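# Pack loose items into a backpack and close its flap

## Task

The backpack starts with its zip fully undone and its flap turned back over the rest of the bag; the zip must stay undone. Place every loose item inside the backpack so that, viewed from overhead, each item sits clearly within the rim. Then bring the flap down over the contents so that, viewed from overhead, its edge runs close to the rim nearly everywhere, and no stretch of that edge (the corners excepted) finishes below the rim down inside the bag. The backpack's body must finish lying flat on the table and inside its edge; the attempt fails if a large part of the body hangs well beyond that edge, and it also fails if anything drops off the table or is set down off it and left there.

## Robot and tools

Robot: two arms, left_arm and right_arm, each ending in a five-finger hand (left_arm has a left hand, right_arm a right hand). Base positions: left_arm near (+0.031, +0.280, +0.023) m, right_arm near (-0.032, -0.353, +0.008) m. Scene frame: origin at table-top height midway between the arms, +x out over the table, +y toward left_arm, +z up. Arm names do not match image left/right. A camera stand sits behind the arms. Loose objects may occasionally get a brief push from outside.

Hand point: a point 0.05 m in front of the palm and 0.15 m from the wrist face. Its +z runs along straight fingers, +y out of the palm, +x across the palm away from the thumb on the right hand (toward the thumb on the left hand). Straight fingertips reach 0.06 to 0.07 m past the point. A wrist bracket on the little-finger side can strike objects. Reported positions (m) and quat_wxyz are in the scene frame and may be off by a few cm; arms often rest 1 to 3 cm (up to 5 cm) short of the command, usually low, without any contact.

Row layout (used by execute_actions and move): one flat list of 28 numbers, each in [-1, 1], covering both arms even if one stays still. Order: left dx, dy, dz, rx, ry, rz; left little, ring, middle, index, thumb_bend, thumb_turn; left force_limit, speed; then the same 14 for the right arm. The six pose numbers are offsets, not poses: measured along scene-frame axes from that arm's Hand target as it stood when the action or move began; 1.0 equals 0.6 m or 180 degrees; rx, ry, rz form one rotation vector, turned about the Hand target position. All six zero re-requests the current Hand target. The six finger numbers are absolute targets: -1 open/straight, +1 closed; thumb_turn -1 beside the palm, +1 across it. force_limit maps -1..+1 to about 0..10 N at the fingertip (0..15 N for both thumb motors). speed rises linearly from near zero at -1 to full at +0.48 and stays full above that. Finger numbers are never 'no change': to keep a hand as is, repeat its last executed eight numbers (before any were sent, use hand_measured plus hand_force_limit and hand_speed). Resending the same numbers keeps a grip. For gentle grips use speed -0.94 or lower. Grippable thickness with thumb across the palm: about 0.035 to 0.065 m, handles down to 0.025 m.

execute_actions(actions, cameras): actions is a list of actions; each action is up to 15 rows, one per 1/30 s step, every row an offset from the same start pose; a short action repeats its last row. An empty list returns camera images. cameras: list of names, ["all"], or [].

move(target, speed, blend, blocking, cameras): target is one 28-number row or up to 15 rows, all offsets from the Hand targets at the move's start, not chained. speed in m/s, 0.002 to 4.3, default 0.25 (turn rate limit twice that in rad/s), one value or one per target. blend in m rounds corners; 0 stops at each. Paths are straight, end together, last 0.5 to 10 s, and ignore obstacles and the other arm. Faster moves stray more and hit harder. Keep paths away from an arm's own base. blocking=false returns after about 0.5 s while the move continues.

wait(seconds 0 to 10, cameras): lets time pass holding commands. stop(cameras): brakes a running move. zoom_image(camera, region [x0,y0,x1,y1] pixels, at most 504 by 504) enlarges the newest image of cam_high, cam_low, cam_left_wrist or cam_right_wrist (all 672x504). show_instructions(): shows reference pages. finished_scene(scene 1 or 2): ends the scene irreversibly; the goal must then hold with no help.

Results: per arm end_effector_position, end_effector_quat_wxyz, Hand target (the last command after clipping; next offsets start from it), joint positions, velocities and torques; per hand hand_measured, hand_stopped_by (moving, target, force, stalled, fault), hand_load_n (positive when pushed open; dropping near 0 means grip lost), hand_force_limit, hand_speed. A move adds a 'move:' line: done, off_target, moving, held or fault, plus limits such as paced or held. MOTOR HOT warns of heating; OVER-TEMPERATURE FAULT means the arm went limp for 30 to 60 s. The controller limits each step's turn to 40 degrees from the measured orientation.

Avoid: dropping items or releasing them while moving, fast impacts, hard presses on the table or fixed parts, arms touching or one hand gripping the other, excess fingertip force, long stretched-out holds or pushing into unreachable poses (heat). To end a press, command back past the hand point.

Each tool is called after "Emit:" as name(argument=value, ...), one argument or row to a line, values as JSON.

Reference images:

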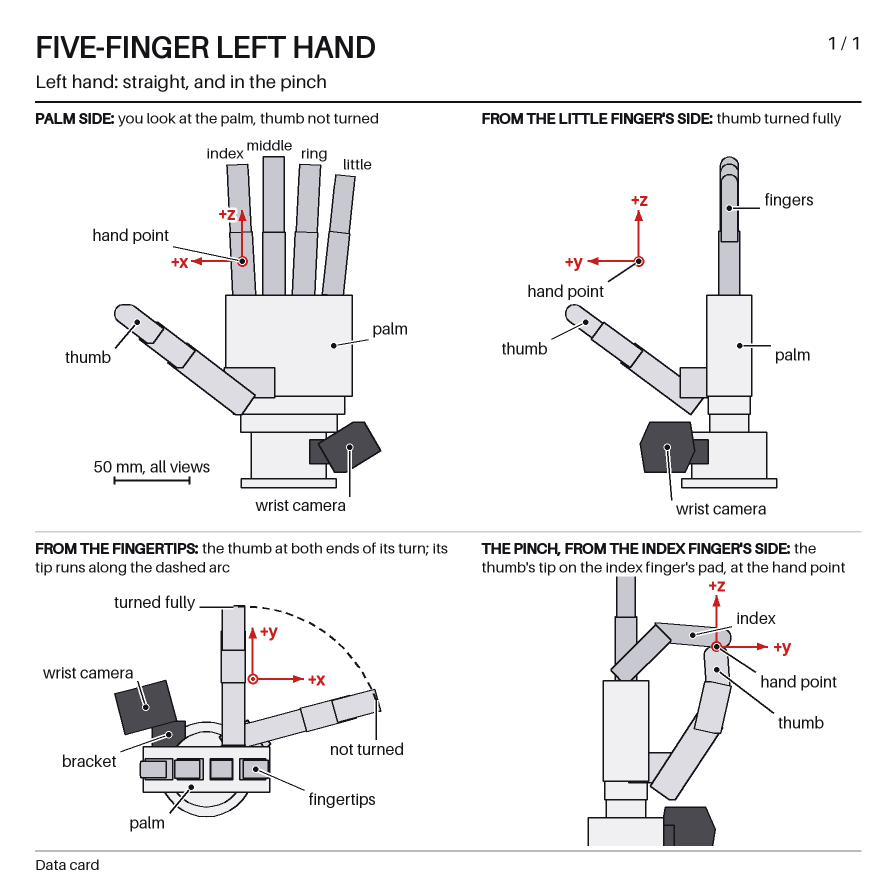

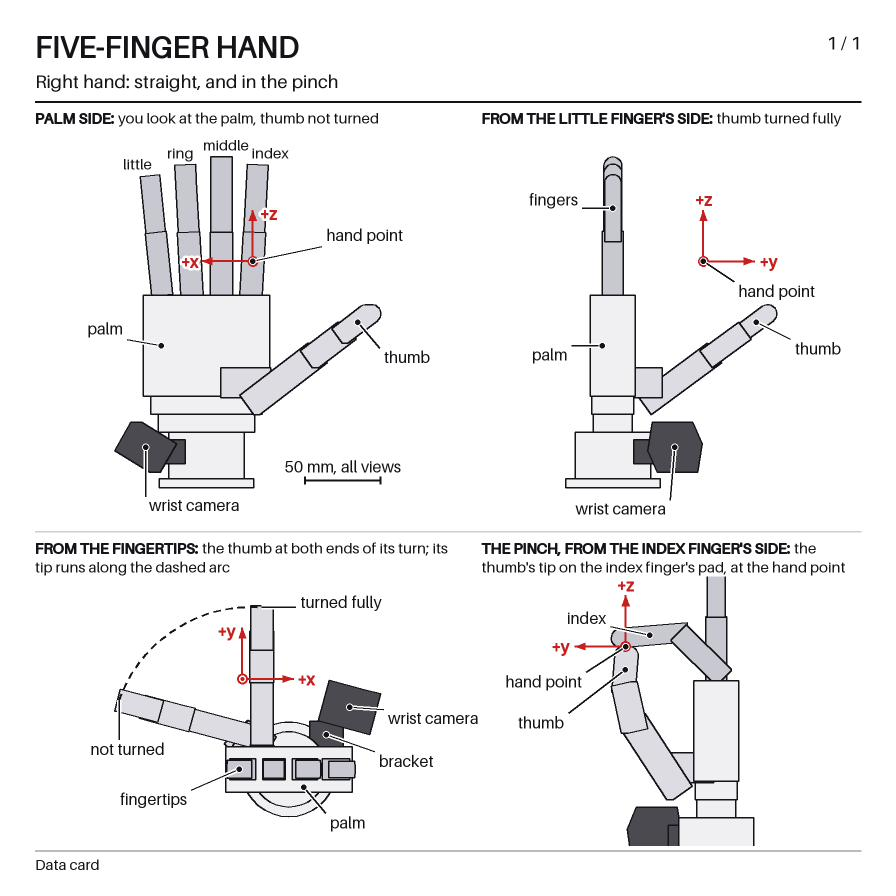

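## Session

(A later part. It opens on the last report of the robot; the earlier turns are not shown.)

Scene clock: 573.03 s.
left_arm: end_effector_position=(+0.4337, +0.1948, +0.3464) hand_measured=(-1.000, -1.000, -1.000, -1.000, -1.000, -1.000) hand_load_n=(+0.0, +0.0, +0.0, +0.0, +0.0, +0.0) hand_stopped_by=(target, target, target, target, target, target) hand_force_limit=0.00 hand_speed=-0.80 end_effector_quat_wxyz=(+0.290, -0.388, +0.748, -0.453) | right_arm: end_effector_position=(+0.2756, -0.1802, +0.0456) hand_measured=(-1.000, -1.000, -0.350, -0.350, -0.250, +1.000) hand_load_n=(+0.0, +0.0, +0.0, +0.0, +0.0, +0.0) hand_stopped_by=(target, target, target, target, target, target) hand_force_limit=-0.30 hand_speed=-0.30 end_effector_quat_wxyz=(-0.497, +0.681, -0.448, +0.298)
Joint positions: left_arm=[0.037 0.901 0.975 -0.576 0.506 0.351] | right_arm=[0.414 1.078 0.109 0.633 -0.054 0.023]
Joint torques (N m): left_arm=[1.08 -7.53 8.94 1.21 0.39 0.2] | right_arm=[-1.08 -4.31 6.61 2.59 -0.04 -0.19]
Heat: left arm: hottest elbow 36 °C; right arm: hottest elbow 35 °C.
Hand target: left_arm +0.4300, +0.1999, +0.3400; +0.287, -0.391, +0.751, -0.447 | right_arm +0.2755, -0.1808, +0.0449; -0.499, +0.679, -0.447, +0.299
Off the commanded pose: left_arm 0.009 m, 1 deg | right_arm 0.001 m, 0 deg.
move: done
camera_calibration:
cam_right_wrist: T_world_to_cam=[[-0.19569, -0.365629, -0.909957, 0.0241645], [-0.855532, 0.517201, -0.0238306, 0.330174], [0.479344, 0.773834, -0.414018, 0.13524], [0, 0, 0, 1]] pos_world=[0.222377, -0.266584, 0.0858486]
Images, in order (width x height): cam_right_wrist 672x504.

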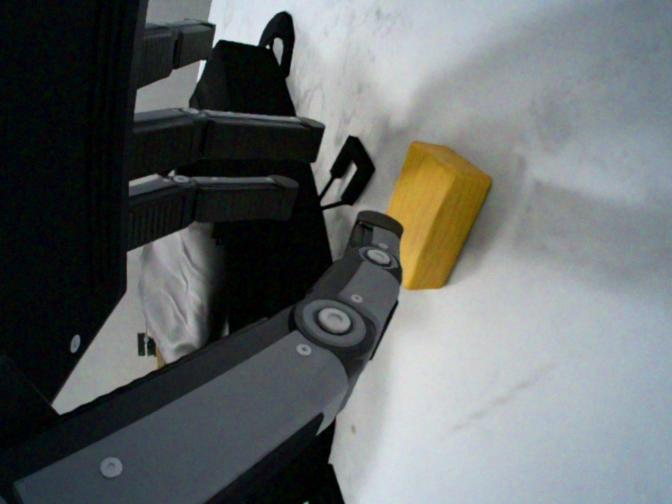

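Emit:
move(
  target=[
    [0,0,0, 0,0,0, -1,-1,-1,-1,-1,-1,0,-0.8, -0.006,-0.0045,-0.0375, 0,0,0, -1,-1,-0.35,-0.35,-0.25,1,-0.3,-0.3],
  ],
  speed=0.08,
  cameras=["cam_right_wrist"],
)

Scene clock: 581.10 s.
left_arm: end_effector_position=(+0.4337, +0.1948, +0.3464) hand_measured=(-1.000, -1.000, -1.000, -1.000, -1.000, -1.000) hand_load_n=(+0.0, +0.0, +0.0, +0.0, +0.0, +0.0) hand_stopped_by=(target, target, target, target, target, target) hand_force_limit=0.00 hand_speed=-0.80 end_effector_quat_wxyz=(+0.290, -0.388, +0.748, -0.453) | right_arm: end_effector_position=(+0.2791, -0.1775, +0.0359) hand_measured=(-1.000, -1.000, -0.350, -0.350, -0.250, +1.000) hand_load_n=(+0.0, +0.0, +0.0, +0.0, -4.0, -0.5) hand_stopped_by=(target, target, target, target, target, target) hand_force_limit=-0.30 hand_speed=-0.30 end_effector_quat_wxyz=(-0.512, +0.672, -0.439, +0.305)
Joint positions: left_arm=[0.037 0.901 0.975 -0.576 0.506 0.351] | right_arm=[0.414 1.237 0.085 0.858 -0.06 0.023]
Joint torques (N m): left_arm=[1.38 -7.47 8.85 0.91 0.37 0.21] | right_arm=[-1.2 -3.37 4.08 1.94 -0.02 -0.17]
Heat: left arm: hottest elbow 36 °C; right arm: hottest elbow 34 °C.
Hand target: left_arm +0.4300, +0.1999, +0.3400; +0.287, -0.391, +0.751, -0.447 | right_arm +0.2719, -0.1835, +0.0224; -0.499, +0.680, -0.447, +0.299
Off the commanded pose: left_arm 0.009 m, 1 deg | right_arm 0.016 m, 2 deg.
move: off_target (right_arm)
camera_calibration:
cam_right_wrist: T_world_to_cam=[[-0.158399, -0.350221, -0.923177, 0.00983207], [-0.857167, 0.512845, -0.0474824, 0.331961], [0.490076, 0.783795, -0.381432, 0.125108], [0, 0, 0, 1]] pos_world=[0.224791, -0.264861, 0.0725594]
Images, in order (width x height): cam_right_wrist 672x504.

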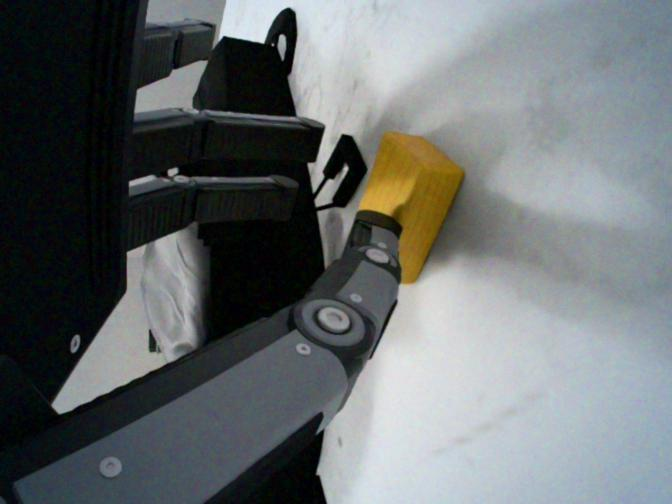

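Emit:
move(
  target=[
    [0,0,0, 0,0,0, -1,-1,-1,-1,-1,-1,0,-0.8, 0.0,0.0,0.12, 0,0,0, -1,-1,-0.35,-0.35,-0.25,1,-0.3,-0.3],
    [0,0,0, 0,0,0, -1,-1,-1,-1,-1,-1,0,-0.8, -0.018,-0.007,0.038, 0,0,0, -1,-1,-0.35,-0.35,-0.25,1,-0.3,-0.3],
  ],
  speed=0.1,
  cameras=["cam_right_wrist"],
)

Emit:
zoom_image(
  camera="cam_right_wrist",
  region=[320, 100, 520, 300],
)

Scene clock: 590.73 s.
left_arm: end_effector_position=(+0.4337, +0.1948, +0.3464) hand_measured=(-1.000, -1.000, -1.000, -1.000, -1.000, -1.000) hand_load_n=(+0.0, +0.0, +0.0, +0.0, +0.0, -0.5) hand_stopped_by=(target, target, target, target, target, target) hand_force_limit=0.00 hand_speed=-0.80 end_effector_quat_wxyz=(+0.290, -0.388, +0.748, -0.453) | right_arm: end_effector_position=(+0.2610, -0.1859, +0.0465) hand_measured=(-1.000, -1.000, -0.350, -0.350, -0.250, +1.000) hand_load_n=(+0.0, +0.0, +0.0, +0.0, +0.0, +0.0) hand_stopped_by=(target, target, target, target, target, target) hand_force_limit=-0.30 hand_speed=-0.30 end_effector_quat_wxyz=(-0.498, +0.681, -0.447, +0.296)
Joint positions: left_arm=[0.037 0.901 0.975 -0.576 0.506 0.351] | right_arm=[0.412 0.984 0.074 0.575 -0.059 0.023]
Joint torques (N m): left_arm=[1.26 -7.24 9.01 1.1 0.39 0.2] | right_arm=[-1.38 -3.66 6.78 2.52 0 -0.23]
Heat: left arm: hottest elbow 36 °C; right arm: hottest elbow 34 °C.
Hand target: left_arm +0.4300, +0.1999, +0.3400; +0.287, -0.391, +0.751, -0.447 | right_arm +0.2611, -0.1877, +0.0453; -0.499, +0.679, -0.447, +0.299
Off the commanded pose: left_arm 0.009 m, 1 deg | right_arm 0.002 m, 0 deg.
move: done
camera_calibration:
cam_right_wrist: T_world_to_cam=[[-0.194152, -0.364365, -0.910793, 0.0199303], [-0.857167, 0.51452, -0.0231141, 0.320458], [0.477043, 0.776214, -0.412216, 0.147972], [0, 0, 0, 1]] pos_world=[0.207966, -0.272478, 0.0865562]
Images, in order (width x height): cam_right_wrist 672x504.

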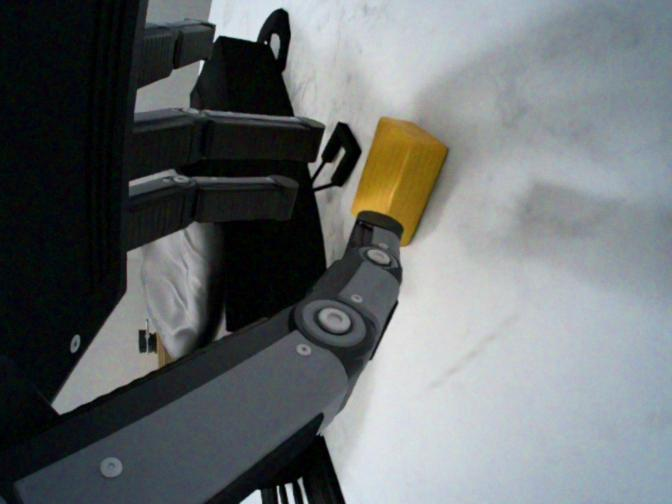

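Scaled by 2.520 from the camera's 672x504 image, which has a finer 960x720 frame.

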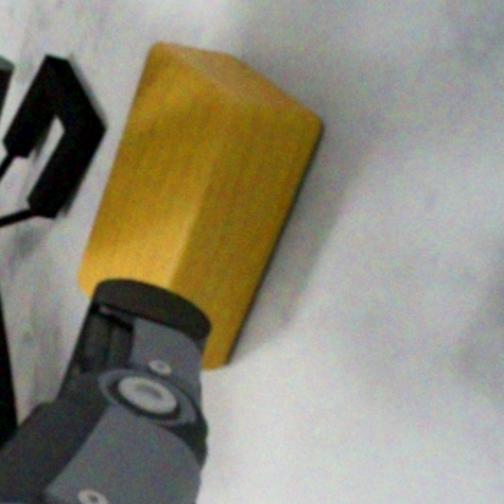

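Emit:
move(
  target=[
    [0,0,0, 0,0,0, -1,-1,-1,-1,-1,-1,0,-0.8, 0.0,0.0,-0.03, 0,0,0, -1,-1,-0.35,-0.35,-0.25,1,-0.3,-0.3],
  ],
  speed=0.08,
  cameras=["cam_right_wrist"],
)

Scene clock: 603.77 s.
left_arm: end_effector_position=(+0.4337, +0.1948, +0.3464) hand_measured=(-1.000, -1.000, -1.000, -1.000, -1.000, -1.000) hand_load_n=(+0.0, +0.0, +0.0, +0.0, +0.0, +0.0) hand_stopped_by=(target, target, target, target, target, target) hand_force_limit=0.00 hand_speed=-0.80 end_effector_quat_wxyz=(+0.290, -0.388, +0.748, -0.453) | right_arm: end_effector_position=(+0.2610, -0.1859, +0.0277) hand_measured=(-1.000, -1.000, -0.350, -0.350, -0.250, +1.000) hand_load_n=(+0.0, +0.0, +0.0, +0.0, +0.0, +0.0) hand_stopped_by=(target, target, target, target, target, target) hand_force_limit=-0.30 hand_speed=-0.30 end_effector_quat_wxyz=(-0.498, +0.681, -0.447, +0.296)
Joint positions: left_arm=[0.037 0.901 0.975 -0.576 0.506 0.351] | right_arm=[0.412 1.155 0.052 0.768 -0.059 0.023]
Joint torques (N m): left_arm=[1.61 -7.12 8.79 1.02 0.43 0.17] | right_arm=[-1.14 -3.84 5.26 2.74 -0.05 -0.21]
Heat: left arm: hottest elbow 36 °C; right arm: hottest elbow 33 °C.
Hand target: left_arm +0.4300, +0.1999, +0.3400; +0.287, -0.391, +0.751, -0.447 | right_arm +0.2611, -0.1877, +0.0272; -0.499, +0.680, -0.447, +0.299
Off the commanded pose: left_arm 0.009 m, 1 deg | right_arm 0.002 m, 0 deg.
move: done
camera_calibration:
cam_right_wrist: T_world_to_cam=[[-0.195167, -0.36478, -0.91041, 0.00296729], [-0.85717, 0.514546, -0.0224131, 0.319985], [0.476623, 0.776001, -0.413101, 0.140353], [0, 0, 0, 1]] pos_world=[0.207965, -0.272479, 0.0678532]
Images, in order (width x height): cam_right_wrist 672x504.

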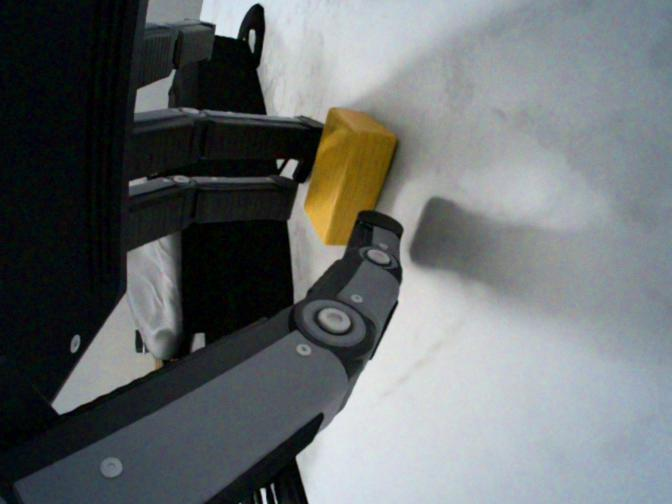

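Emit:
move(
  target=[
    [0,0,0, 0,0,0, -1,-1,-1,-1,-1,-1,0,-0.8, 0.02,0.01,0.0, 0,0,0, -1,-1,-0.35,-0.35,-0.25,1,-0.3,-0.3],
  ],
  speed=0.08,
  cameras=["cam_right_wrist"],
)

Scene clock: 610.03 s.
left_arm: end_effector_position=(+0.4337, +0.1948, +0.3464) hand_measured=(-1.000, -1.000, -1.000, -1.000, -1.000, -1.000) hand_load_n=(+0.0, +0.0, +0.0, +0.0, +0.0, +0.0) hand_stopped_by=(target, target, target, target, target, target) hand_force_limit=0.00 hand_speed=-0.80 end_effector_quat_wxyz=(+0.290, -0.388, +0.748, -0.453) | right_arm: end_effector_position=(+0.2613, -0.1859, +0.0218) hand_measured=(-1.000, -1.000, -0.350, -0.350, -0.250, +1.000) hand_load_n=(-0.5, +0.0, +0.0, +0.0, -2.0, -0.5) hand_stopped_by=(target, target, target, target, target, target) hand_force_limit=-0.30 hand_speed=-0.30 end_effector_quat_wxyz=(-0.495, +0.683, -0.449, +0.295)
Joint positions: left_arm=[0.037 0.901 0.975 -0.576 0.506 0.351] | right_arm=[0.412 1.204 0.052 0.807 -0.058 0.023]
Joint torques (N m): left_arm=[1.38 -7.53 8.96 1.06 0.39 0.17] | right_arm=[0.32 -2.78 8.1 2.15 0.19 -0.12]
Heat: left arm: hottest elbow 36 °C; right arm: hottest elbow 33 °C.
Hand target: left_arm +0.4300, +0.1999, +0.3400; +0.287, -0.391, +0.751, -0.447 | right_arm +0.2731, -0.1817, +0.0272; -0.499, +0.680, -0.447, +0.299
Off the commanded pose: left_arm 0.009 m, 1 deg | right_arm 0.014 m, 1 deg.
move: off_target (right_arm)
camera_calibration:
cam_right_wrist: T_world_to_cam=[[-0.202355, -0.367774, -0.907631, -0.00108867], [-0.856959, 0.515082, -0.0176541, 0.320081], [0.473997, 0.774231, -0.419397, 0.13822], [0, 0, 0, 1]] pos_world=[0.20856, -0.272283, 0.0626318]
Images, in order (width x height): cam_right_wrist 672x504.

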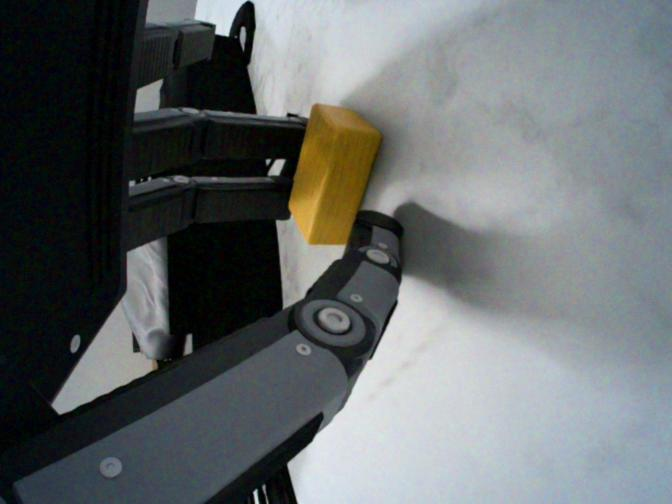

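Emit:
move(
  target=[
    [0,0,0, 0,0,0, -1,-1,-1,-1,-1,-1,0,-0.8, 0.0,0.0,0.01, 0,0,0, -1,-1,-0.15,-0.15,-0.25,1,-0.3,-0.8],
  ],
  speed=0.08,
  cameras=["cam_right_wrist"],
)

Scene clock: 614.13 s.
left_arm: end_effector_position=(+0.4337, +0.1948, +0.3464) hand_measured=(-1.000, -1.000, -1.000, -1.000, -1.000, -1.000) hand_load_n=(+0.0, +0.0, +0.0, +0.0, +0.0, +0.0) hand_stopped_by=(target, target, target, target, target, target) hand_force_limit=0.00 hand_speed=-0.80 end_effector_quat_wxyz=(+0.290, -0.388, +0.748, -0.453) | right_arm: end_effector_position=(+0.2640, -0.1849, +0.0263) hand_measured=(-1.000, -1.000, -0.150, -0.150, -0.250, +1.000) hand_load_n=(+0.0, +0.0, +1.0, +0.0, +0.0, +0.0) hand_stopped_by=(target, target, target, target, target, target) hand_force_limit=-0.30 hand_speed=-0.80 end_effector_quat_wxyz=(-0.496, +0.682, -0.448, +0.295)
Joint positions: left_arm=[0.037 0.901 0.975 -0.576 0.506 0.351] | right_arm=[0.412 1.177 0.061 0.775 -0.058 0.023]
Joint torques (N m): left_arm=[1.26 -7.3 8.68 1.09 0.39 0.21] | right_arm=[-0.09 -5.66 7.77 1.13 0.16 -0.24]
Heat: left arm: hottest elbow 36 °C; right arm: hottest elbow 33 °C.
Hand target: left_arm +0.4300, +0.1999, +0.3400; +0.287, -0.391, +0.751, -0.447 | right_arm +0.2731, -0.1817, +0.0332; -0.499, +0.680, -0.447, +0.299
Off the commanded pose: left_arm 0.009 m, 1 deg | right_arm 0.012 m, 1 deg.
move: off_target (right_arm)
camera_calibration:
cam_right_wrist: T_world_to_cam=[[-0.199583, -0.366595, -0.908722, 0.00341339], [-0.856698, 0.515439, -0.0197799, 0.32197], [0.475642, 0.774552, -0.416934, 0.137599], [0, 0, 0, 1]] pos_world=[0.211065, -0.271282, 0.06684]
Images, in order (width x height): cam_right_wrist 672x504.

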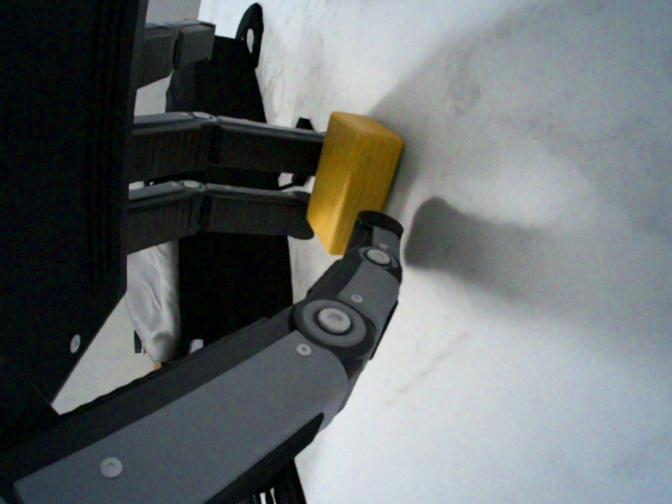

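Good: fingertips beyond the block. Keep closing.

Emit:
move(
  target=[
    [0,0,0, 0,0,0, -1,-1,-1,-1,-1,-1,0,-0.8, 0.0,0.0,0.0, 0,0,0, -1,-1,0.15,0.15,-0.25,1,-0.4,-0.9],
  ],
  speed=0.08,
  cameras=["cam_right_wrist"],
)

Scene clock: 617.37 s.
left_arm: end_effector_position=(+0.4337, +0.1948, +0.3464) hand_measured=(-1.000, -1.000, -1.000, -1.000, -1.000, -1.000) hand_load_n=(+0.0, +0.0, +0.0, +0.0, +0.0, +0.0) hand_stopped_by=(target, target, target, target, target, target) hand_force_limit=0.00 hand_speed=-0.80 end_effector_quat_wxyz=(+0.290, -0.388, +0.748, -0.453) | right_arm: end_effector_position=(+0.2644, -0.1847, +0.0275) hand_measured=(-1.000, -1.000, -0.040, -0.022, -0.250, +1.000) hand_load_n=(+0.0, +0.0, +2.0, +4.5, +3.0, -0.5) hand_stopped_by=(target, target, force, force, target, target) hand_force_limit=-0.40 hand_speed=-0.90 end_effector_quat_wxyz=(-0.497, +0.682, -0.448, +0.296)
Joint positions: left_arm=[0.037 0.901 0.975 -0.576 0.506 0.351] | right_arm=[0.412 1.173 0.061 0.775 -0.058 0.023]
Joint torques (N m): left_arm=[1.9 -7.36 8.83 1.22 0.37 0.2] | right_arm=[-0.21 -5.48 8.01 1.09 0.14 -0.2]
Heat: left arm: hottest elbow 36 °C; right arm: hottest elbow 33 °C.
Hand target: left_arm +0.4300, +0.1999, +0.3400; +0.287, -0.391, +0.751, -0.447 | right_arm +0.2731, -0.1817, +0.0332; -0.499, +0.680, -0.447, +0.299
Off the commanded pose: left_arm 0.009 m, 1 deg | right_arm 0.011 m, 0 deg.
move: off_target (right_arm)
camera_calibration:
cam_right_wrist: T_world_to_cam=[[-0.196421, -0.365288, -0.909936, 0.00408583], [-0.85663, 0.515462, -0.0220147, 0.322253], [0.477079, 0.775154, -0.414164, 0.137475], [0, 0, 0, 1]] pos_world=[0.211268, -0.271181, 0.0677493]
Images, in order (width x height): cam_right_wrist 672x504.

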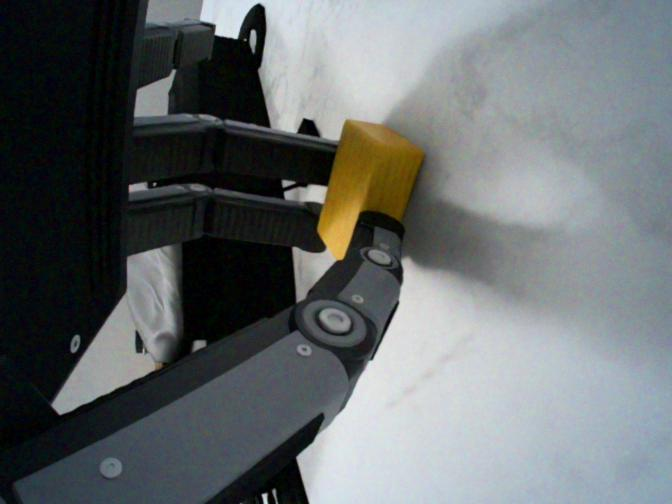

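Emit:
move(
  target=[
    [0,0,0, 0,0,0, -1,-1,-1,-1,-1,-1,0,-0.8, 0.0,0.0,0.0, 0,0,0, -1,-1,0.2,0.2,-0.25,1,-0.1,-0.9],
    [0,0,0, 0,0,0, -1,-1,-1,-1,-1,-1,0,-0.8, 0.0,0.0,0.08, 0,0,0, -1,-1,0.2,0.2,-0.25,1,-0.1,-0.9],
  ],
  speed=0.08,
  cameras=["cam_right_wrist"],
)

Scene clock: 623.83 s.
left_arm: end_effector_position=(+0.4337, +0.1948, +0.3464) hand_measured=(-1.000, -1.000, -1.000, -1.000, -1.000, -1.000) hand_load_n=(+0.0, +0.0, +0.0, +0.0, +0.0, +0.0) hand_stopped_by=(target, target, target, target, target, target) hand_force_limit=0.00 hand_speed=-0.80 end_effector_quat_wxyz=(+0.290, -0.388, +0.748, -0.453) | right_arm: end_effector_position=(+0.2535, -0.1892, +0.0550) hand_measured=(-1.000, -1.000, -0.034, -0.022, -0.252, +1.000) hand_load_n=(+0.0, +0.0, +4.5, +3.5, +6.0, +0.0) hand_stopped_by=(target, target, force, force, target, target) hand_force_limit=-0.10 hand_speed=-0.90 end_effector_quat_wxyz=(-0.483, +0.691, -0.455, +0.286)
Joint positions: left_arm=[0.037 0.901 0.975 -0.576 0.506 0.351] | right_arm=[0.412 0.836 0.1 0.356 -0.058 0.023]
Joint torques (N m): left_arm=[1.79 -7.12 8.79 1.16 0.37 0.22] | right_arm=[-0.26 -3.55 12.46 1.17 0.04 -0.18]
Heat: left arm: hottest elbow 36 °C; right arm: hottest elbow 33 °C.
Hand target: left_arm +0.4300, +0.1999, +0.3400; +0.287, -0.391, +0.751, -0.447 | right_arm +0.2731, -0.1817, +0.0813; -0.499, +0.679, -0.447, +0.299
Off the commanded pose: left_arm 0.009 m, 1 deg | right_arm 0.034 m, 3 deg.
move: off_target (right_arm)
camera_calibration:
cam_right_wrist: T_world_to_cam=[[-0.232067, -0.37998, -0.895411, 0.0308077], [-0.85702, 0.515272, 0.00345399, 0.3145], [0.460068, 0.768186, -0.445227, 0.162266], [0, 0, 0, 1]] pos_world=[0.202028, -0.274997, 0.0987445]
Images, in order (width x height): cam_right_wrist 672x504.

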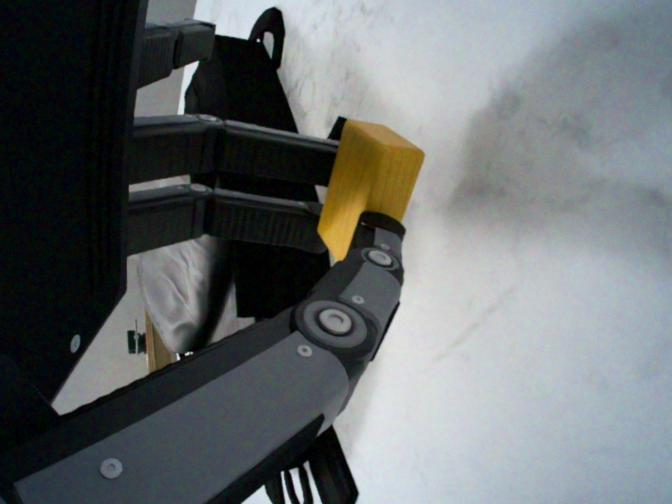

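Emit:
move(
  target=[
    [0,0,0, 0,0,0, -1,-1,-1,-1,-1,-1,0,-0.8, 0.0,0.0,0.2, 0,0,0, -1,-1,0.2,0.2,-0.25,1,-0.1,-0.9],
    [0,0,0, 0,0,0, -1,-1,-1,-1,-1,-1,0,-0.8, 0.01,0.286,0.2, -0.0266,0.0731,-0.0333, -0.05,-0.05,0.2,0.2,-0.25,1,-0.1,-0.9],
  ],
  speed=0.15,
  blend=0.03,
  cameras=["cam_right_wrist"],
)

Scene clock: 647.43 s.
left_arm: end_effector_position=(+0.4337, +0.1948, +0.3464) hand_measured=(-1.000, -1.000, -1.000, -1.000, -1.000, -1.000) hand_load_n=(+0.0, +0.0, +0.0, +0.0, +0.0, +0.0) hand_stopped_by=(target, target, target, target, target, target) hand_force_limit=0.00 hand_speed=-0.80 end_effector_quat_wxyz=(+0.290, -0.388, +0.748, -0.453) | right_arm: end_effector_position=(+0.2697, -0.0276, +0.1748) hand_measured=(-0.050, -0.050, -0.034, -0.022, -0.252, +1.000) hand_load_n=(+0.5, +0.0, +4.5, +3.5, +6.0, +0.5) hand_stopped_by=(target, target, force, force, target, target) hand_force_limit=-0.10 hand_speed=-0.90 end_effector_quat_wxyz=(-0.380, +0.716, -0.521, +0.266)
Joint positions: left_arm=[0.037 0.901 0.975 -0.576 0.506 0.351] | right_arm=[0.944 1.074 0.748 -0.37 0.475 0.383]
Joint torques (N m): left_arm=[1.14 -6.83 9.01 1.02 0.39 0.21] | right_arm=[0.44 -7.12 14.75 1.09 0.38 0.01]
Heat: left arm: hottest elbow 36 °C; right arm: hottest elbow 36 °C.
Hand target: left_arm +0.4300, +0.1999, +0.3400; +0.287, -0.391, +0.751, -0.447 | right_arm +0.2792, -0.0101, +0.2012; -0.400, +0.705, -0.523, +0.263
Off the commanded pose: left_arm 0.009 m, 1 deg | right_arm 0.033 m, 3 deg.
move: off_target (right_arm); target 2's new numbers were sent with right_arm's hand 0.033 m and 3 deg from that target
camera_calibration:
cam_right_wrist: T_world_to_cam=[[-0.445052, -0.435907, -0.782249, 0.2394], [-0.785206, 0.609947, 0.106842, 0.209952], [0.430558, 0.661777, -0.613735, 0.11844], [0, 0, 0, 1]] pos_world=[0.220406, -0.102084, 0.23753]
Images, in order (width x height): cam_right_wrist 672x504.

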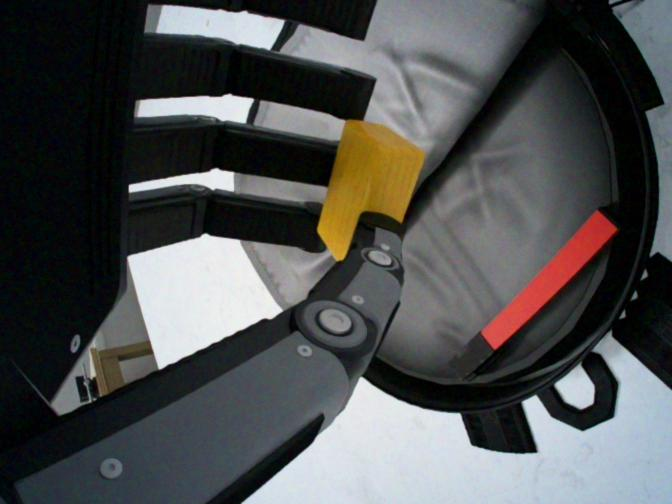

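Emit:
move(
  target=[0,0,0, 0,0,0, -1,-1,-1,-1,-1,-1,0,-0.8, -0.002,0.005,-0.168, 0,0,0, -0.05,-0.05,0.2,0.2,-0.25,1,-0.1,-0.9],
  speed=0.1,
  cameras=["cam_right_wrist"],
)

Scene clock: 655.97 s.
left_arm: end_effector_position=(+0.4337, +0.1948, +0.3464) hand_measured=(-1.000, -1.000, -1.000, -1.000, -1.000, -1.000) hand_load_n=(+0.0, -0.5, +0.0, +0.0, +0.0, +0.0) hand_stopped_by=(target, target, target, target, target, target) hand_force_limit=0.00 hand_speed=-0.80 end_effector_quat_wxyz=(+0.290, -0.388, +0.748, -0.453) | right_arm: end_effector_position=(+0.2794, -0.0122, +0.1016) hand_measured=(-0.050, -0.050, -0.034, -0.022, -0.252, +1.000) hand_load_n=(+0.0, +0.0, +4.5, +3.5, +5.5, +0.0) hand_stopped_by=(target, target, force, force, target, target) hand_force_limit=-0.10 hand_speed=-0.90 end_effector_quat_wxyz=(-0.393, +0.709, -0.522, +0.266)
Joint positions: left_arm=[0.037 0.901 0.975 -0.576 0.506 0.351] | right_arm=[0.95 1.23 0.632 -0.069 0.482 0.389]
Joint torques (N m): left_arm=[1.2 -7.18 9.05 1.1 0.37 0.17] | right_arm=[1.79 -9.29 8.57 2.51 0.47 -0.02]
Heat: left arm: hottest elbow 36 °C; right arm: hottest elbow 37 °C.
Hand target: left_arm +0.4300, +0.1999, +0.3400; +0.287, -0.391, +0.751, -0.447 | right_arm +0.2780, -0.0071, +0.1005; -0.400, +0.705, -0.523, +0.263
Off the commanded pose: left_arm 0.009 m, 1 deg | right_arm 0.005 m, 1 deg.
move: done
camera_calibration:
cam_right_wrist: T_world_to_cam=[[-0.431652, -0.415278, -0.800763, 0.191522], [-0.785517, 0.609455, 0.107368, 0.216], [0.443441, 0.675358, -0.58928, 0.0532167], [0, 0, 0, 1]] pos_world=[0.228744, -0.0880478, 0.161531]
Images, in order (width x height): cam_right_wrist 672x504.

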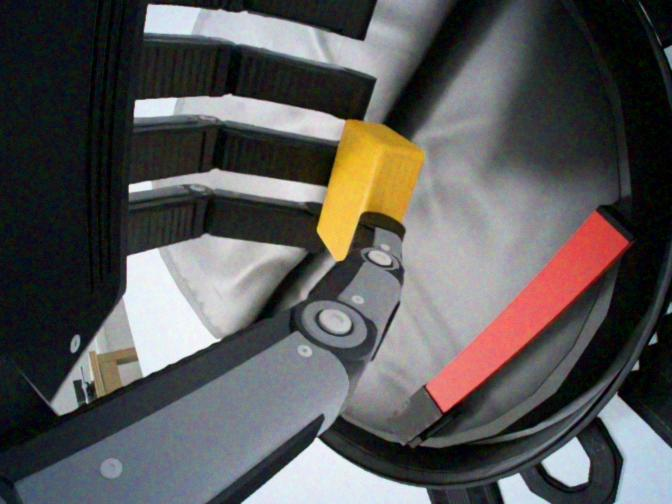

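Emit:
move(
  target=[0,0,0, 0,0,0, -1,-1,-1,-1,-1,-1,0,-0.8, -0.004,0.0,-0.045, 0,0,0, -0.05,-0.05,0.2,0.2,-0.25,1,-0.1,-0.9],
  speed=0.08,
  cameras=["cam_right_wrist"],
)

Scene clock: 660.13 s.
left_arm: end_effector_position=(+0.4337, +0.1948, +0.3464) hand_measured=(-1.000, -1.000, -1.000, -1.000, -1.000, -1.000) hand_load_n=(+0.0, +0.0, +0.0, +0.0, +0.0, +0.0) hand_stopped_by=(target, target, target, target, target, target) hand_force_limit=0.00 hand_speed=-0.80 end_effector_quat_wxyz=(+0.290, -0.388, +0.748, -0.453) | right_arm: end_effector_position=(+0.2774, -0.0117, +0.0752) hand_measured=(-0.050, -0.050, -0.034, -0.022, -0.252, +1.000) hand_load_n=(+0.0, +0.0, +4.5, +3.5, +6.0, +0.0) hand_stopped_by=(target, target, force, force, target, target) hand_force_limit=-0.10 hand_speed=-0.90 end_effector_quat_wxyz=(-0.394, +0.708, -0.522, +0.267)
Joint positions: left_arm=[0.037 0.901 0.975 -0.576 0.506 0.351] | right_arm=[0.956 1.286 0.591 0.027 0.486 0.393]
Joint torques (N m): left_arm=[1.9 -7.53 8.91 1.1 0.38 0.21] | right_arm=[0.44 -9.05 7.9 1.96 0.32 -0.03]
Heat: left arm: hottest elbow 36 °C; right arm: hottest elbow 37 °C.
Hand target: left_arm +0.4300, +0.1999, +0.3400; +0.287, -0.391, +0.751, -0.447 | right_arm +0.2756, -0.0071, +0.0735; -0.400, +0.705, -0.523, +0.263
Off the commanded pose: left_arm 0.009 m, 1 deg | right_arm 0.005 m, 1 deg.
move: done
camera_calibration:
cam_right_wrist: T_world_to_cam=[[-0.430685, -0.414785, -0.801539, 0.169578], [-0.785756, 0.609222, 0.10694, 0.217061], [0.443958, 0.675871, -0.588302, 0.0379463], [0, 0, 0, 1]] pos_world=[0.226745, -0.0875464, 0.135035]
Images, in order (width x height): cam_right_wrist 672x504.

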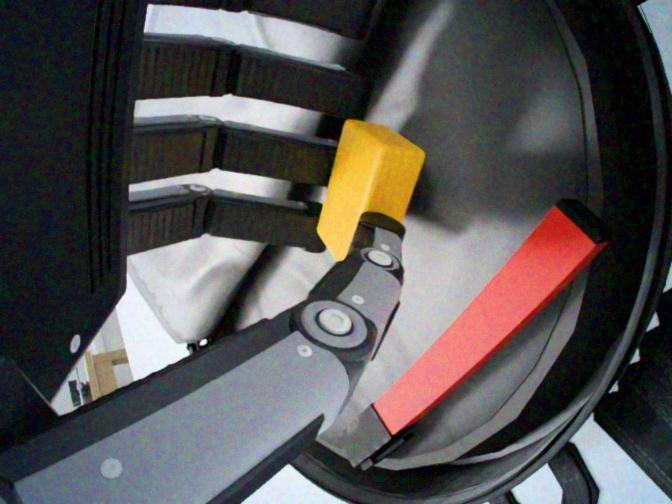

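Emit:
move(
  target=[0,0,0, 0,0,0, -1,-1,-1,-1,-1,-1,0,-0.8, 0.0,0.0,-0.022, 0,0,0, -0.05,-0.05,0.2,0.2,-0.25,1,-0.1,-0.9],
  speed=0.05,
  cameras=["cam_right_wrist"],
)

Scene clock: 663.73 s.
left_arm: end_effector_position=(+0.4337, +0.1948, +0.3464) hand_measured=(-1.000, -1.000, -1.000, -1.000, -1.000, -1.000) hand_load_n=(+0.0, +0.0, +0.0, -0.5, +0.0, -0.5) hand_stopped_by=(target, target, target, target, target, target) hand_force_limit=0.00 hand_speed=-0.80 end_effector_quat_wxyz=(+0.290, -0.388, +0.748, -0.453) | right_arm: end_effector_position=(+0.2781, -0.0103, +0.0652) hand_measured=(-0.050, -0.050, -0.034, -0.022, -0.252, +1.000) hand_load_n=(-1.0, +0.0, +4.5, +3.5, +5.5, +0.5) hand_stopped_by=(target, target, force, force, target, target) hand_force_limit=-0.10 hand_speed=-0.90 end_effector_quat_wxyz=(-0.397, +0.707, -0.521, +0.267)
Joint positions: left_arm=[0.037 0.901 0.975 -0.576 0.506 0.351] | right_arm=[0.957 1.314 0.576 0.077 0.487 0.393]
Joint torques (N m): left_arm=[0.91 -7.71 8.96 1.16 0.38 0.16] | right_arm=[-0.15 -9 7.38 2.24 0.38 -0.03]
Heat: left arm: hottest elbow 36 °C; right arm: hottest elbow 37 °C.
Hand target: left_arm +0.4300, +0.1999, +0.3400; +0.287, -0.391, +0.751, -0.447 | right_arm +0.2756, -0.0072, +0.0603; -0.400, +0.705, -0.523, +0.263
Off the commanded pose: left_arm 0.009 m, 1 deg | right_arm 0.006 m, 1 deg.
move: done
camera_calibration:
cam_right_wrist: T_world_to_cam=[[-0.426607, -0.410573, -0.805876, 0.16155], [-0.786486, 0.608375, 0.106392, 0.217989], [0.446593, 0.679198, -0.582448, 0.029809], [0, 0, 0, 1]] pos_world=[0.227052, -0.0865376, 0.124359]
Images, in order (width x height): cam_right_wrist 672x504.

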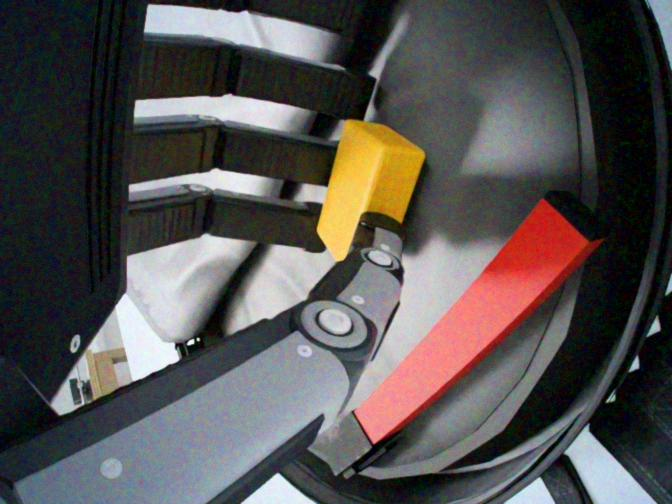

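Emit:
move(
  target=[
    [0,0,0, 0,0,0, -1,-1,-1,-1,-1,-1,0,-0.8, -0.01,0.0,0.0, 0,0,0, -0.05,-0.05,0.2,0.2,-0.25,1,-0.1,-0.9],
    [0,0,0, 0,0,0, -1,-1,-1,-1,-1,-1,0,-0.8, -0.012,0.0,-0.013, 0,0,0, -0.05,-0.05,0.2,0.2,-0.25,1,-0.1,-0.9],
  ],
  speed=0.05,
  cameras=["cam_right_wrist"],
)

Scene clock: 670.27 s.
left_arm: end_effector_position=(+0.4337, +0.1948, +0.3464) hand_measured=(-1.000, -1.000, -1.000, -1.000, -1.000, -1.000) hand_load_n=(+0.0, +0.0, +0.0, +0.0, +0.5, +0.0) hand_stopped_by=(target, target, target, target, target, target) hand_force_limit=0.00 hand_speed=-0.80 end_effector_quat_wxyz=(+0.290, -0.388, +0.748, -0.453) | right_arm: end_effector_position=(+0.2747, -0.0091, +0.0640) hand_measured=(-0.050, -0.050, -0.034, -0.022, -0.252, +1.000) hand_load_n=(+0.0, +0.0, +4.0, +3.5, +6.0, +0.5) hand_stopped_by=(target, target, force, force, target, target) hand_force_limit=-0.10 hand_speed=-0.90 end_effector_quat_wxyz=(-0.403, +0.702, -0.521, +0.270)
Joint positions: left_arm=[0.037 0.901 0.975 -0.576 0.506 0.351] | right_arm=[0.971 1.314 0.562 0.104 0.506 0.401]
Joint torques (N m): left_arm=[1.03 -6.77 8.8 1.11 0.42 0.21] | right_arm=[0.26 -7.94 7.01 2.06 0.21 -0.03]
Heat: left arm: hottest elbow 36 °C; right arm: hottest elbow 36 °C.
Hand target: left_arm +0.4300, +0.1999, +0.3400; +0.287, -0.391, +0.751, -0.447 | right_arm +0.2684, -0.0072, +0.0525; -0.400, +0.705, -0.523, +0.263
Off the commanded pose: left_arm 0.009 m, 1 deg | right_arm 0.013 m, 1 deg.
move: off_target (right_arm)
camera_calibration:
cam_right_wrist: T_world_to_cam=[[-0.417279, -0.40113, -0.815459, 0.157821], [-0.785234, 0.610852, 0.10133, 0.214807], [0.457478, 0.682609, -0.569877, 0.0261064], [0, 0, 0, 1]] pos_world=[0.222586, -0.0857294, 0.121807]
Images, in order (width x height): cam_right_wrist 672x504.

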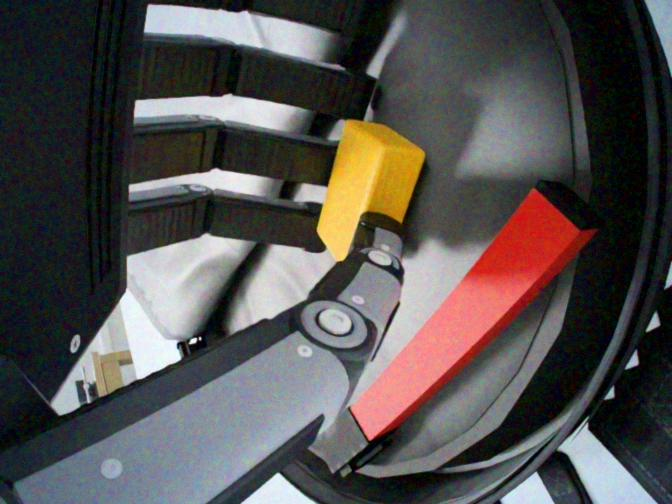

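Emit:
move(
  target=[
    [0,0,0, 0,0,0, -1,-1,-1,-1,-1,-1,0,-0.8, 0.006,0.0,0.015, 0,0,0, -0.05,-0.05,0.2,0.2,-0.25,1,-0.1,-0.9],
    [0,0,0, 0,0,0, -1,-1,-1,-1,-1,-1,0,-0.8, 0.006,0.0,0.015, 0,0,0, -0.05,-0.05,0.2,0.2,-0.5,1,-0.1,-0.85],
  ],
  speed=0.05,
  cameras=["cam_right_wrist"],
)

Scene clock: 675.83 s.
left_arm: end_effector_position=(+0.4337, +0.1948, +0.3464) hand_measured=(-1.000, -1.000, -1.000, -1.000, -1.000, -1.000) hand_load_n=(+0.0, +0.0, +0.0, +0.0, +0.0, +0.0) hand_stopped_by=(target, target, target, target, target, target) hand_force_limit=0.00 hand_speed=-0.80 end_effector_quat_wxyz=(+0.290, -0.388, +0.748, -0.453) | right_arm: end_effector_position=(+0.2745, -0.0088, +0.0641) hand_measured=(-0.050, -0.050, -0.032, -0.022, -0.500, +1.000) hand_load_n=(-0.5, +0.0, +0.5, +0.0, +0.0, +0.0) hand_stopped_by=(target, target, force, force, target, target) hand_force_limit=-0.10 hand_speed=-0.85 end_effector_quat_wxyz=(-0.404, +0.702, -0.521, +0.269)
Joint positions: left_arm=[0.037 0.901 0.975 -0.576 0.506 0.351] | right_arm=[0.971 1.314 0.562 0.104 0.504 0.401]
Joint torques (N m): left_arm=[1.2 -7.18 8.95 0.94 0.38 0.19] | right_arm=[-0.38 -9.88 8.5 0.96 -0.05 -0.01]
Heat: left arm: hottest elbow 36 °C; right arm: hottest elbow 36 °C.
Hand target: left_arm +0.4300, +0.1999, +0.3400; +0.287, -0.391, +0.751, -0.447 | right_arm +0.2721, -0.0071, +0.0615; -0.400, +0.705, -0.523, +0.263
Off the commanded pose: left_arm 0.009 m, 1 deg | right_arm 0.004 m, 1 deg.
move: done
camera_calibration:
cam_right_wrist: T_world_to_cam=[[-0.417278, -0.400985, -0.815531, 0.157922], [-0.786116, 0.609515, 0.102537, 0.214613], [0.455962, 0.683888, -0.569558, 0.0263793], [0, 0, 0, 1]] pos_world=[0.22258, -0.0855257, 0.121809]
Images, in order (width x height): cam_right_wrist 672x504.

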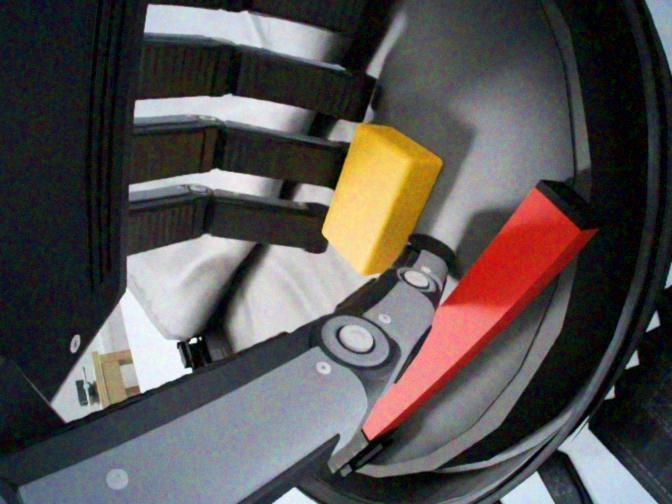

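Emit:
move(
  target=[
    [0,0,0, 0,0,0, -1,-1,-1,-1,-1,-1,0,-0.8, 0.0,0.0,0.03, 0,0,0, -0.05,-0.05,-0.1,-0.1,-0.5,1,-0.1,-0.85],
    [0,0,0, 0,0,0, -1,-1,-1,-1,-1,-1,0,-0.8, 0.0,0.0,0.23, 0,0,0, -0.05,-0.05,-0.1,-0.1,-0.5,1,-0.1,-0.85],
  ],
  speed=0.1,
  cameras=["cam_right_wrist","cam_high"],
)

Emit:
zoom_image(
  camera="cam_high",
  region=[260, 190, 440, 340],
)

Scene clock: 682.77 s.
left_arm: end_effector_position=(+0.4337, +0.1948, +0.3464) hand_measured=(-1.000, -1.000, -1.000, -1.000, -1.000, -1.000) hand_load_n=(+0.0, +0.0, +0.0, +0.0, +0.0, +0.0) hand_stopped_by=(target, target, target, target, target, target) hand_force_limit=0.00 hand_speed=-0.80 end_effector_quat_wxyz=(+0.290, -0.388, +0.748, -0.453) | right_arm: end_effector_position=(+0.2630, -0.0222, +0.1668) hand_measured=(-0.050, -0.050, -0.100, -0.100, -0.500, +1.000) hand_load_n=(+0.0, +0.0, +0.0, +0.0, +0.0, +0.0) hand_stopped_by=(target, target, target, target, target, target) hand_force_limit=-0.10 hand_speed=-0.85 end_effector_quat_wxyz=(-0.374, +0.720, -0.521, +0.266)
Joint positions: left_arm=[0.037 0.901 0.975 -0.576 0.506 0.351] | right_arm=[0.971 1.091 0.746 -0.374 0.496 0.402]
Joint torques (N m): left_arm=[1.49 -7.3 8.91 1.16 0.39 0.23] | right_arm=[-0.09 -9.88 14.39 1.16 0.24 -0.08]
Heat: left arm: hottest elbow 36 °C; right arm: hottest elbow 35 °C.
Hand target: left_arm +0.4300, +0.1999, +0.3400; +0.287, -0.391, +0.751, -0.447 | right_arm +0.2721, -0.0071, +0.1995; -0.400, +0.705, -0.523, +0.263
Off the commanded pose: left_arm 0.009 m, 1 deg | right_arm 0.037 m, 3 deg.
move: off_target (right_arm)
camera_calibration:
cam_right_wrist: T_world_to_cam=[[-0.45109, -0.445323, -0.773437, 0.232363], [-0.784484, 0.611075, 0.105693, 0.202304], [0.425561, 0.654427, -0.624999, 0.115915], [0, 0, 0, 1]] pos_world=[0.214192, -0.0960041, 0.230783]
Images, in order (width x height): cam_high 672x504, cam_right_wrist 672x504.

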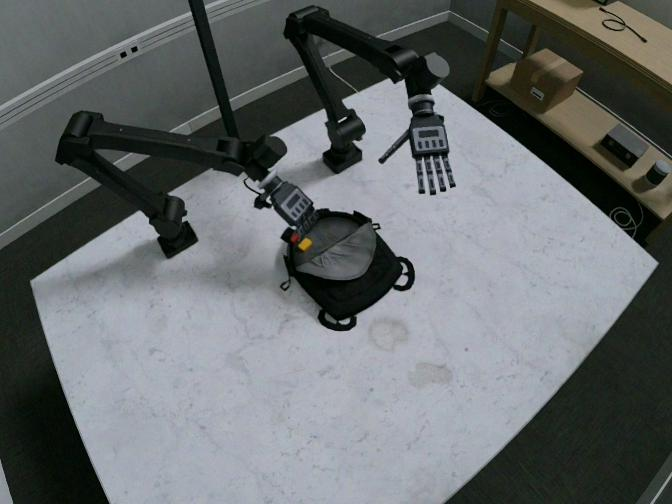

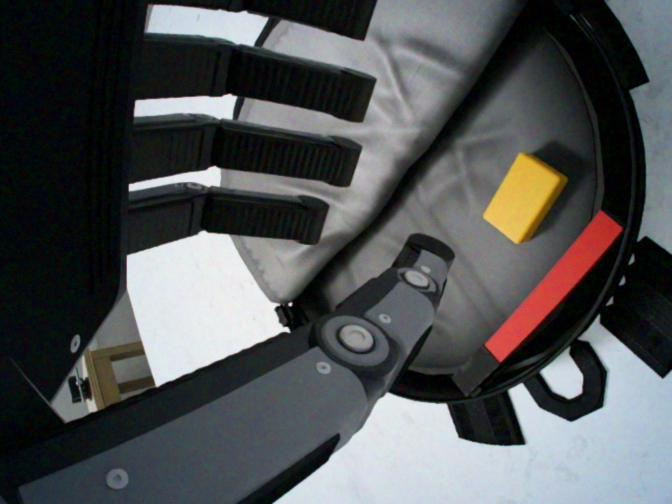

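Scaled by 2.800.

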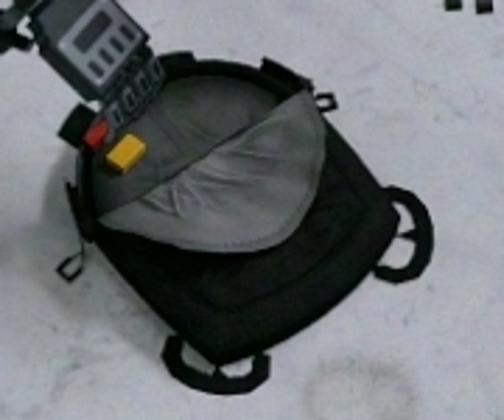

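Emit:
move(
  target=[0,0,0, 0,0,0, -1,-1,-1,-1,-1,-1,0,-0.8, -0.2035,0.032,0.0, -0.0874,0.3046,-0.0407, -1,-1,-1,-1,-0.9,1,-0.1,0],
  speed=0.15,
  cameras=["cam_right_wrist","cam_high"],
)

Emit:
zoom_image(
  camera="cam_high",
  region=[240, 180, 440, 340],
)

Scene clock: 716.00 s.
left_arm: end_effector_position=(+0.4337, +0.1948, +0.3464) hand_measured=(-1.000, -1.000, -1.000, -1.000, -1.000, -1.000) hand_load_n=(+0.0, +0.0, +0.0, +0.0, +0.0, +0.0) hand_stopped_by=(target, target, target, target, target, target) hand_force_limit=0.00 hand_speed=-0.80 end_effector_quat_wxyz=(+0.290, -0.388, +0.748, -0.453) | right_arm: end_effector_position=(+0.1384, -0.0008, +0.1844) hand_measured=(-1.000, -1.000, -1.000, -1.000, -0.900, +1.000) hand_load_n=(+0.0, +0.0, +0.0, +0.0, +0.0, +0.0) hand_stopped_by=(target, target, target, target, target, target) hand_force_limit=-0.10 hand_speed=0.00 end_effector_quat_wxyz=(+0.014, +0.766, -0.643, +0.003)
Joint positions: left_arm=[0.037 0.901 0.975 -0.576 0.506 0.351] | right_arm=[0.98 1.44 1.253 -1.413 0.004 0.784]
Joint torques (N m): left_arm=[2.02 -7.18 9.1 1.24 0.38 0.18] | right_arm=[-1.32 -12.51 13.23 -0.13 -0.02 -0.05]
Heat: left arm: hottest elbow 36 °C; right arm: hottest elbow 37 °C.
Hand target: left_arm +0.4300, +0.1999, +0.3400; +0.287, -0.391, +0.751, -0.447 | right_arm +0.1499, +0.0121, +0.1995; -0.002, +0.760, -0.650, +0.001
Off the commanded pose: left_arm 0.009 m, 1 deg | right_arm 0.023 m, 2 deg.
move: off_target (right_arm)
camera_calibration:
cam_right_wrist: T_world_to_cam=[[-0.894002, -0.446214, 0.040671, 0.110513], [-0.370567, 0.78735, 0.492707, -0.0388761], [-0.251875, 0.42541, -0.869244, 0.304501], [0, 0, 0, 1]] pos_world=[0.161088, -0.0496164, 0.279346]
Images, in order (width x height): cam_high 672x504, cam_right_wrist 672x504.

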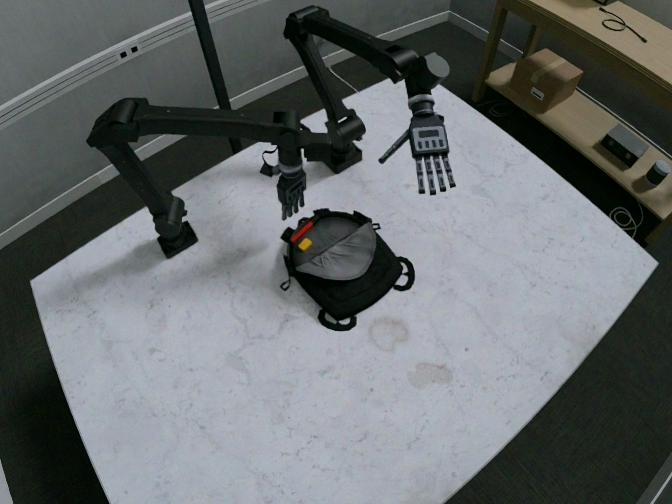

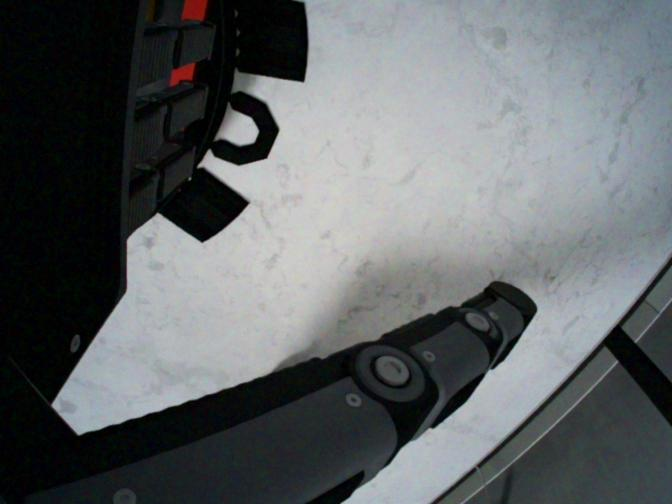

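Scaled by 2.520.

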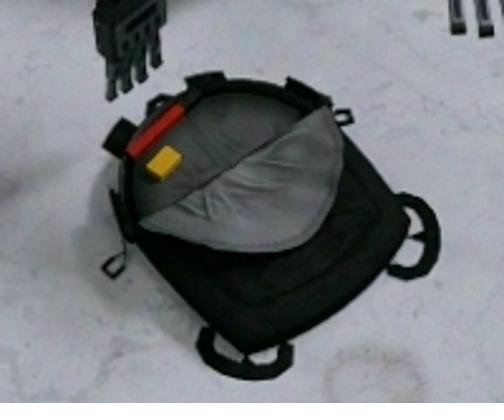

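Emit:
zoom_image(
  camera="cam_right_wrist",
  region=[120, 0, 320, 260],
)

Scaled by 1.938 from the camera's 672x504 image, which has a finer 960x720 frame.

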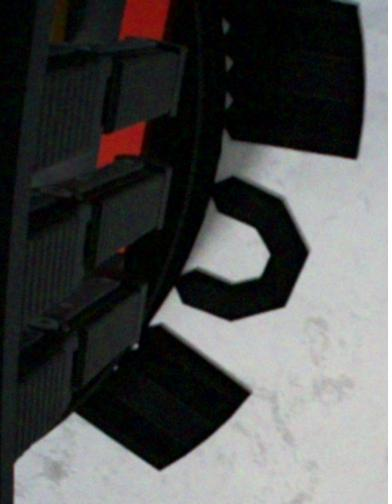

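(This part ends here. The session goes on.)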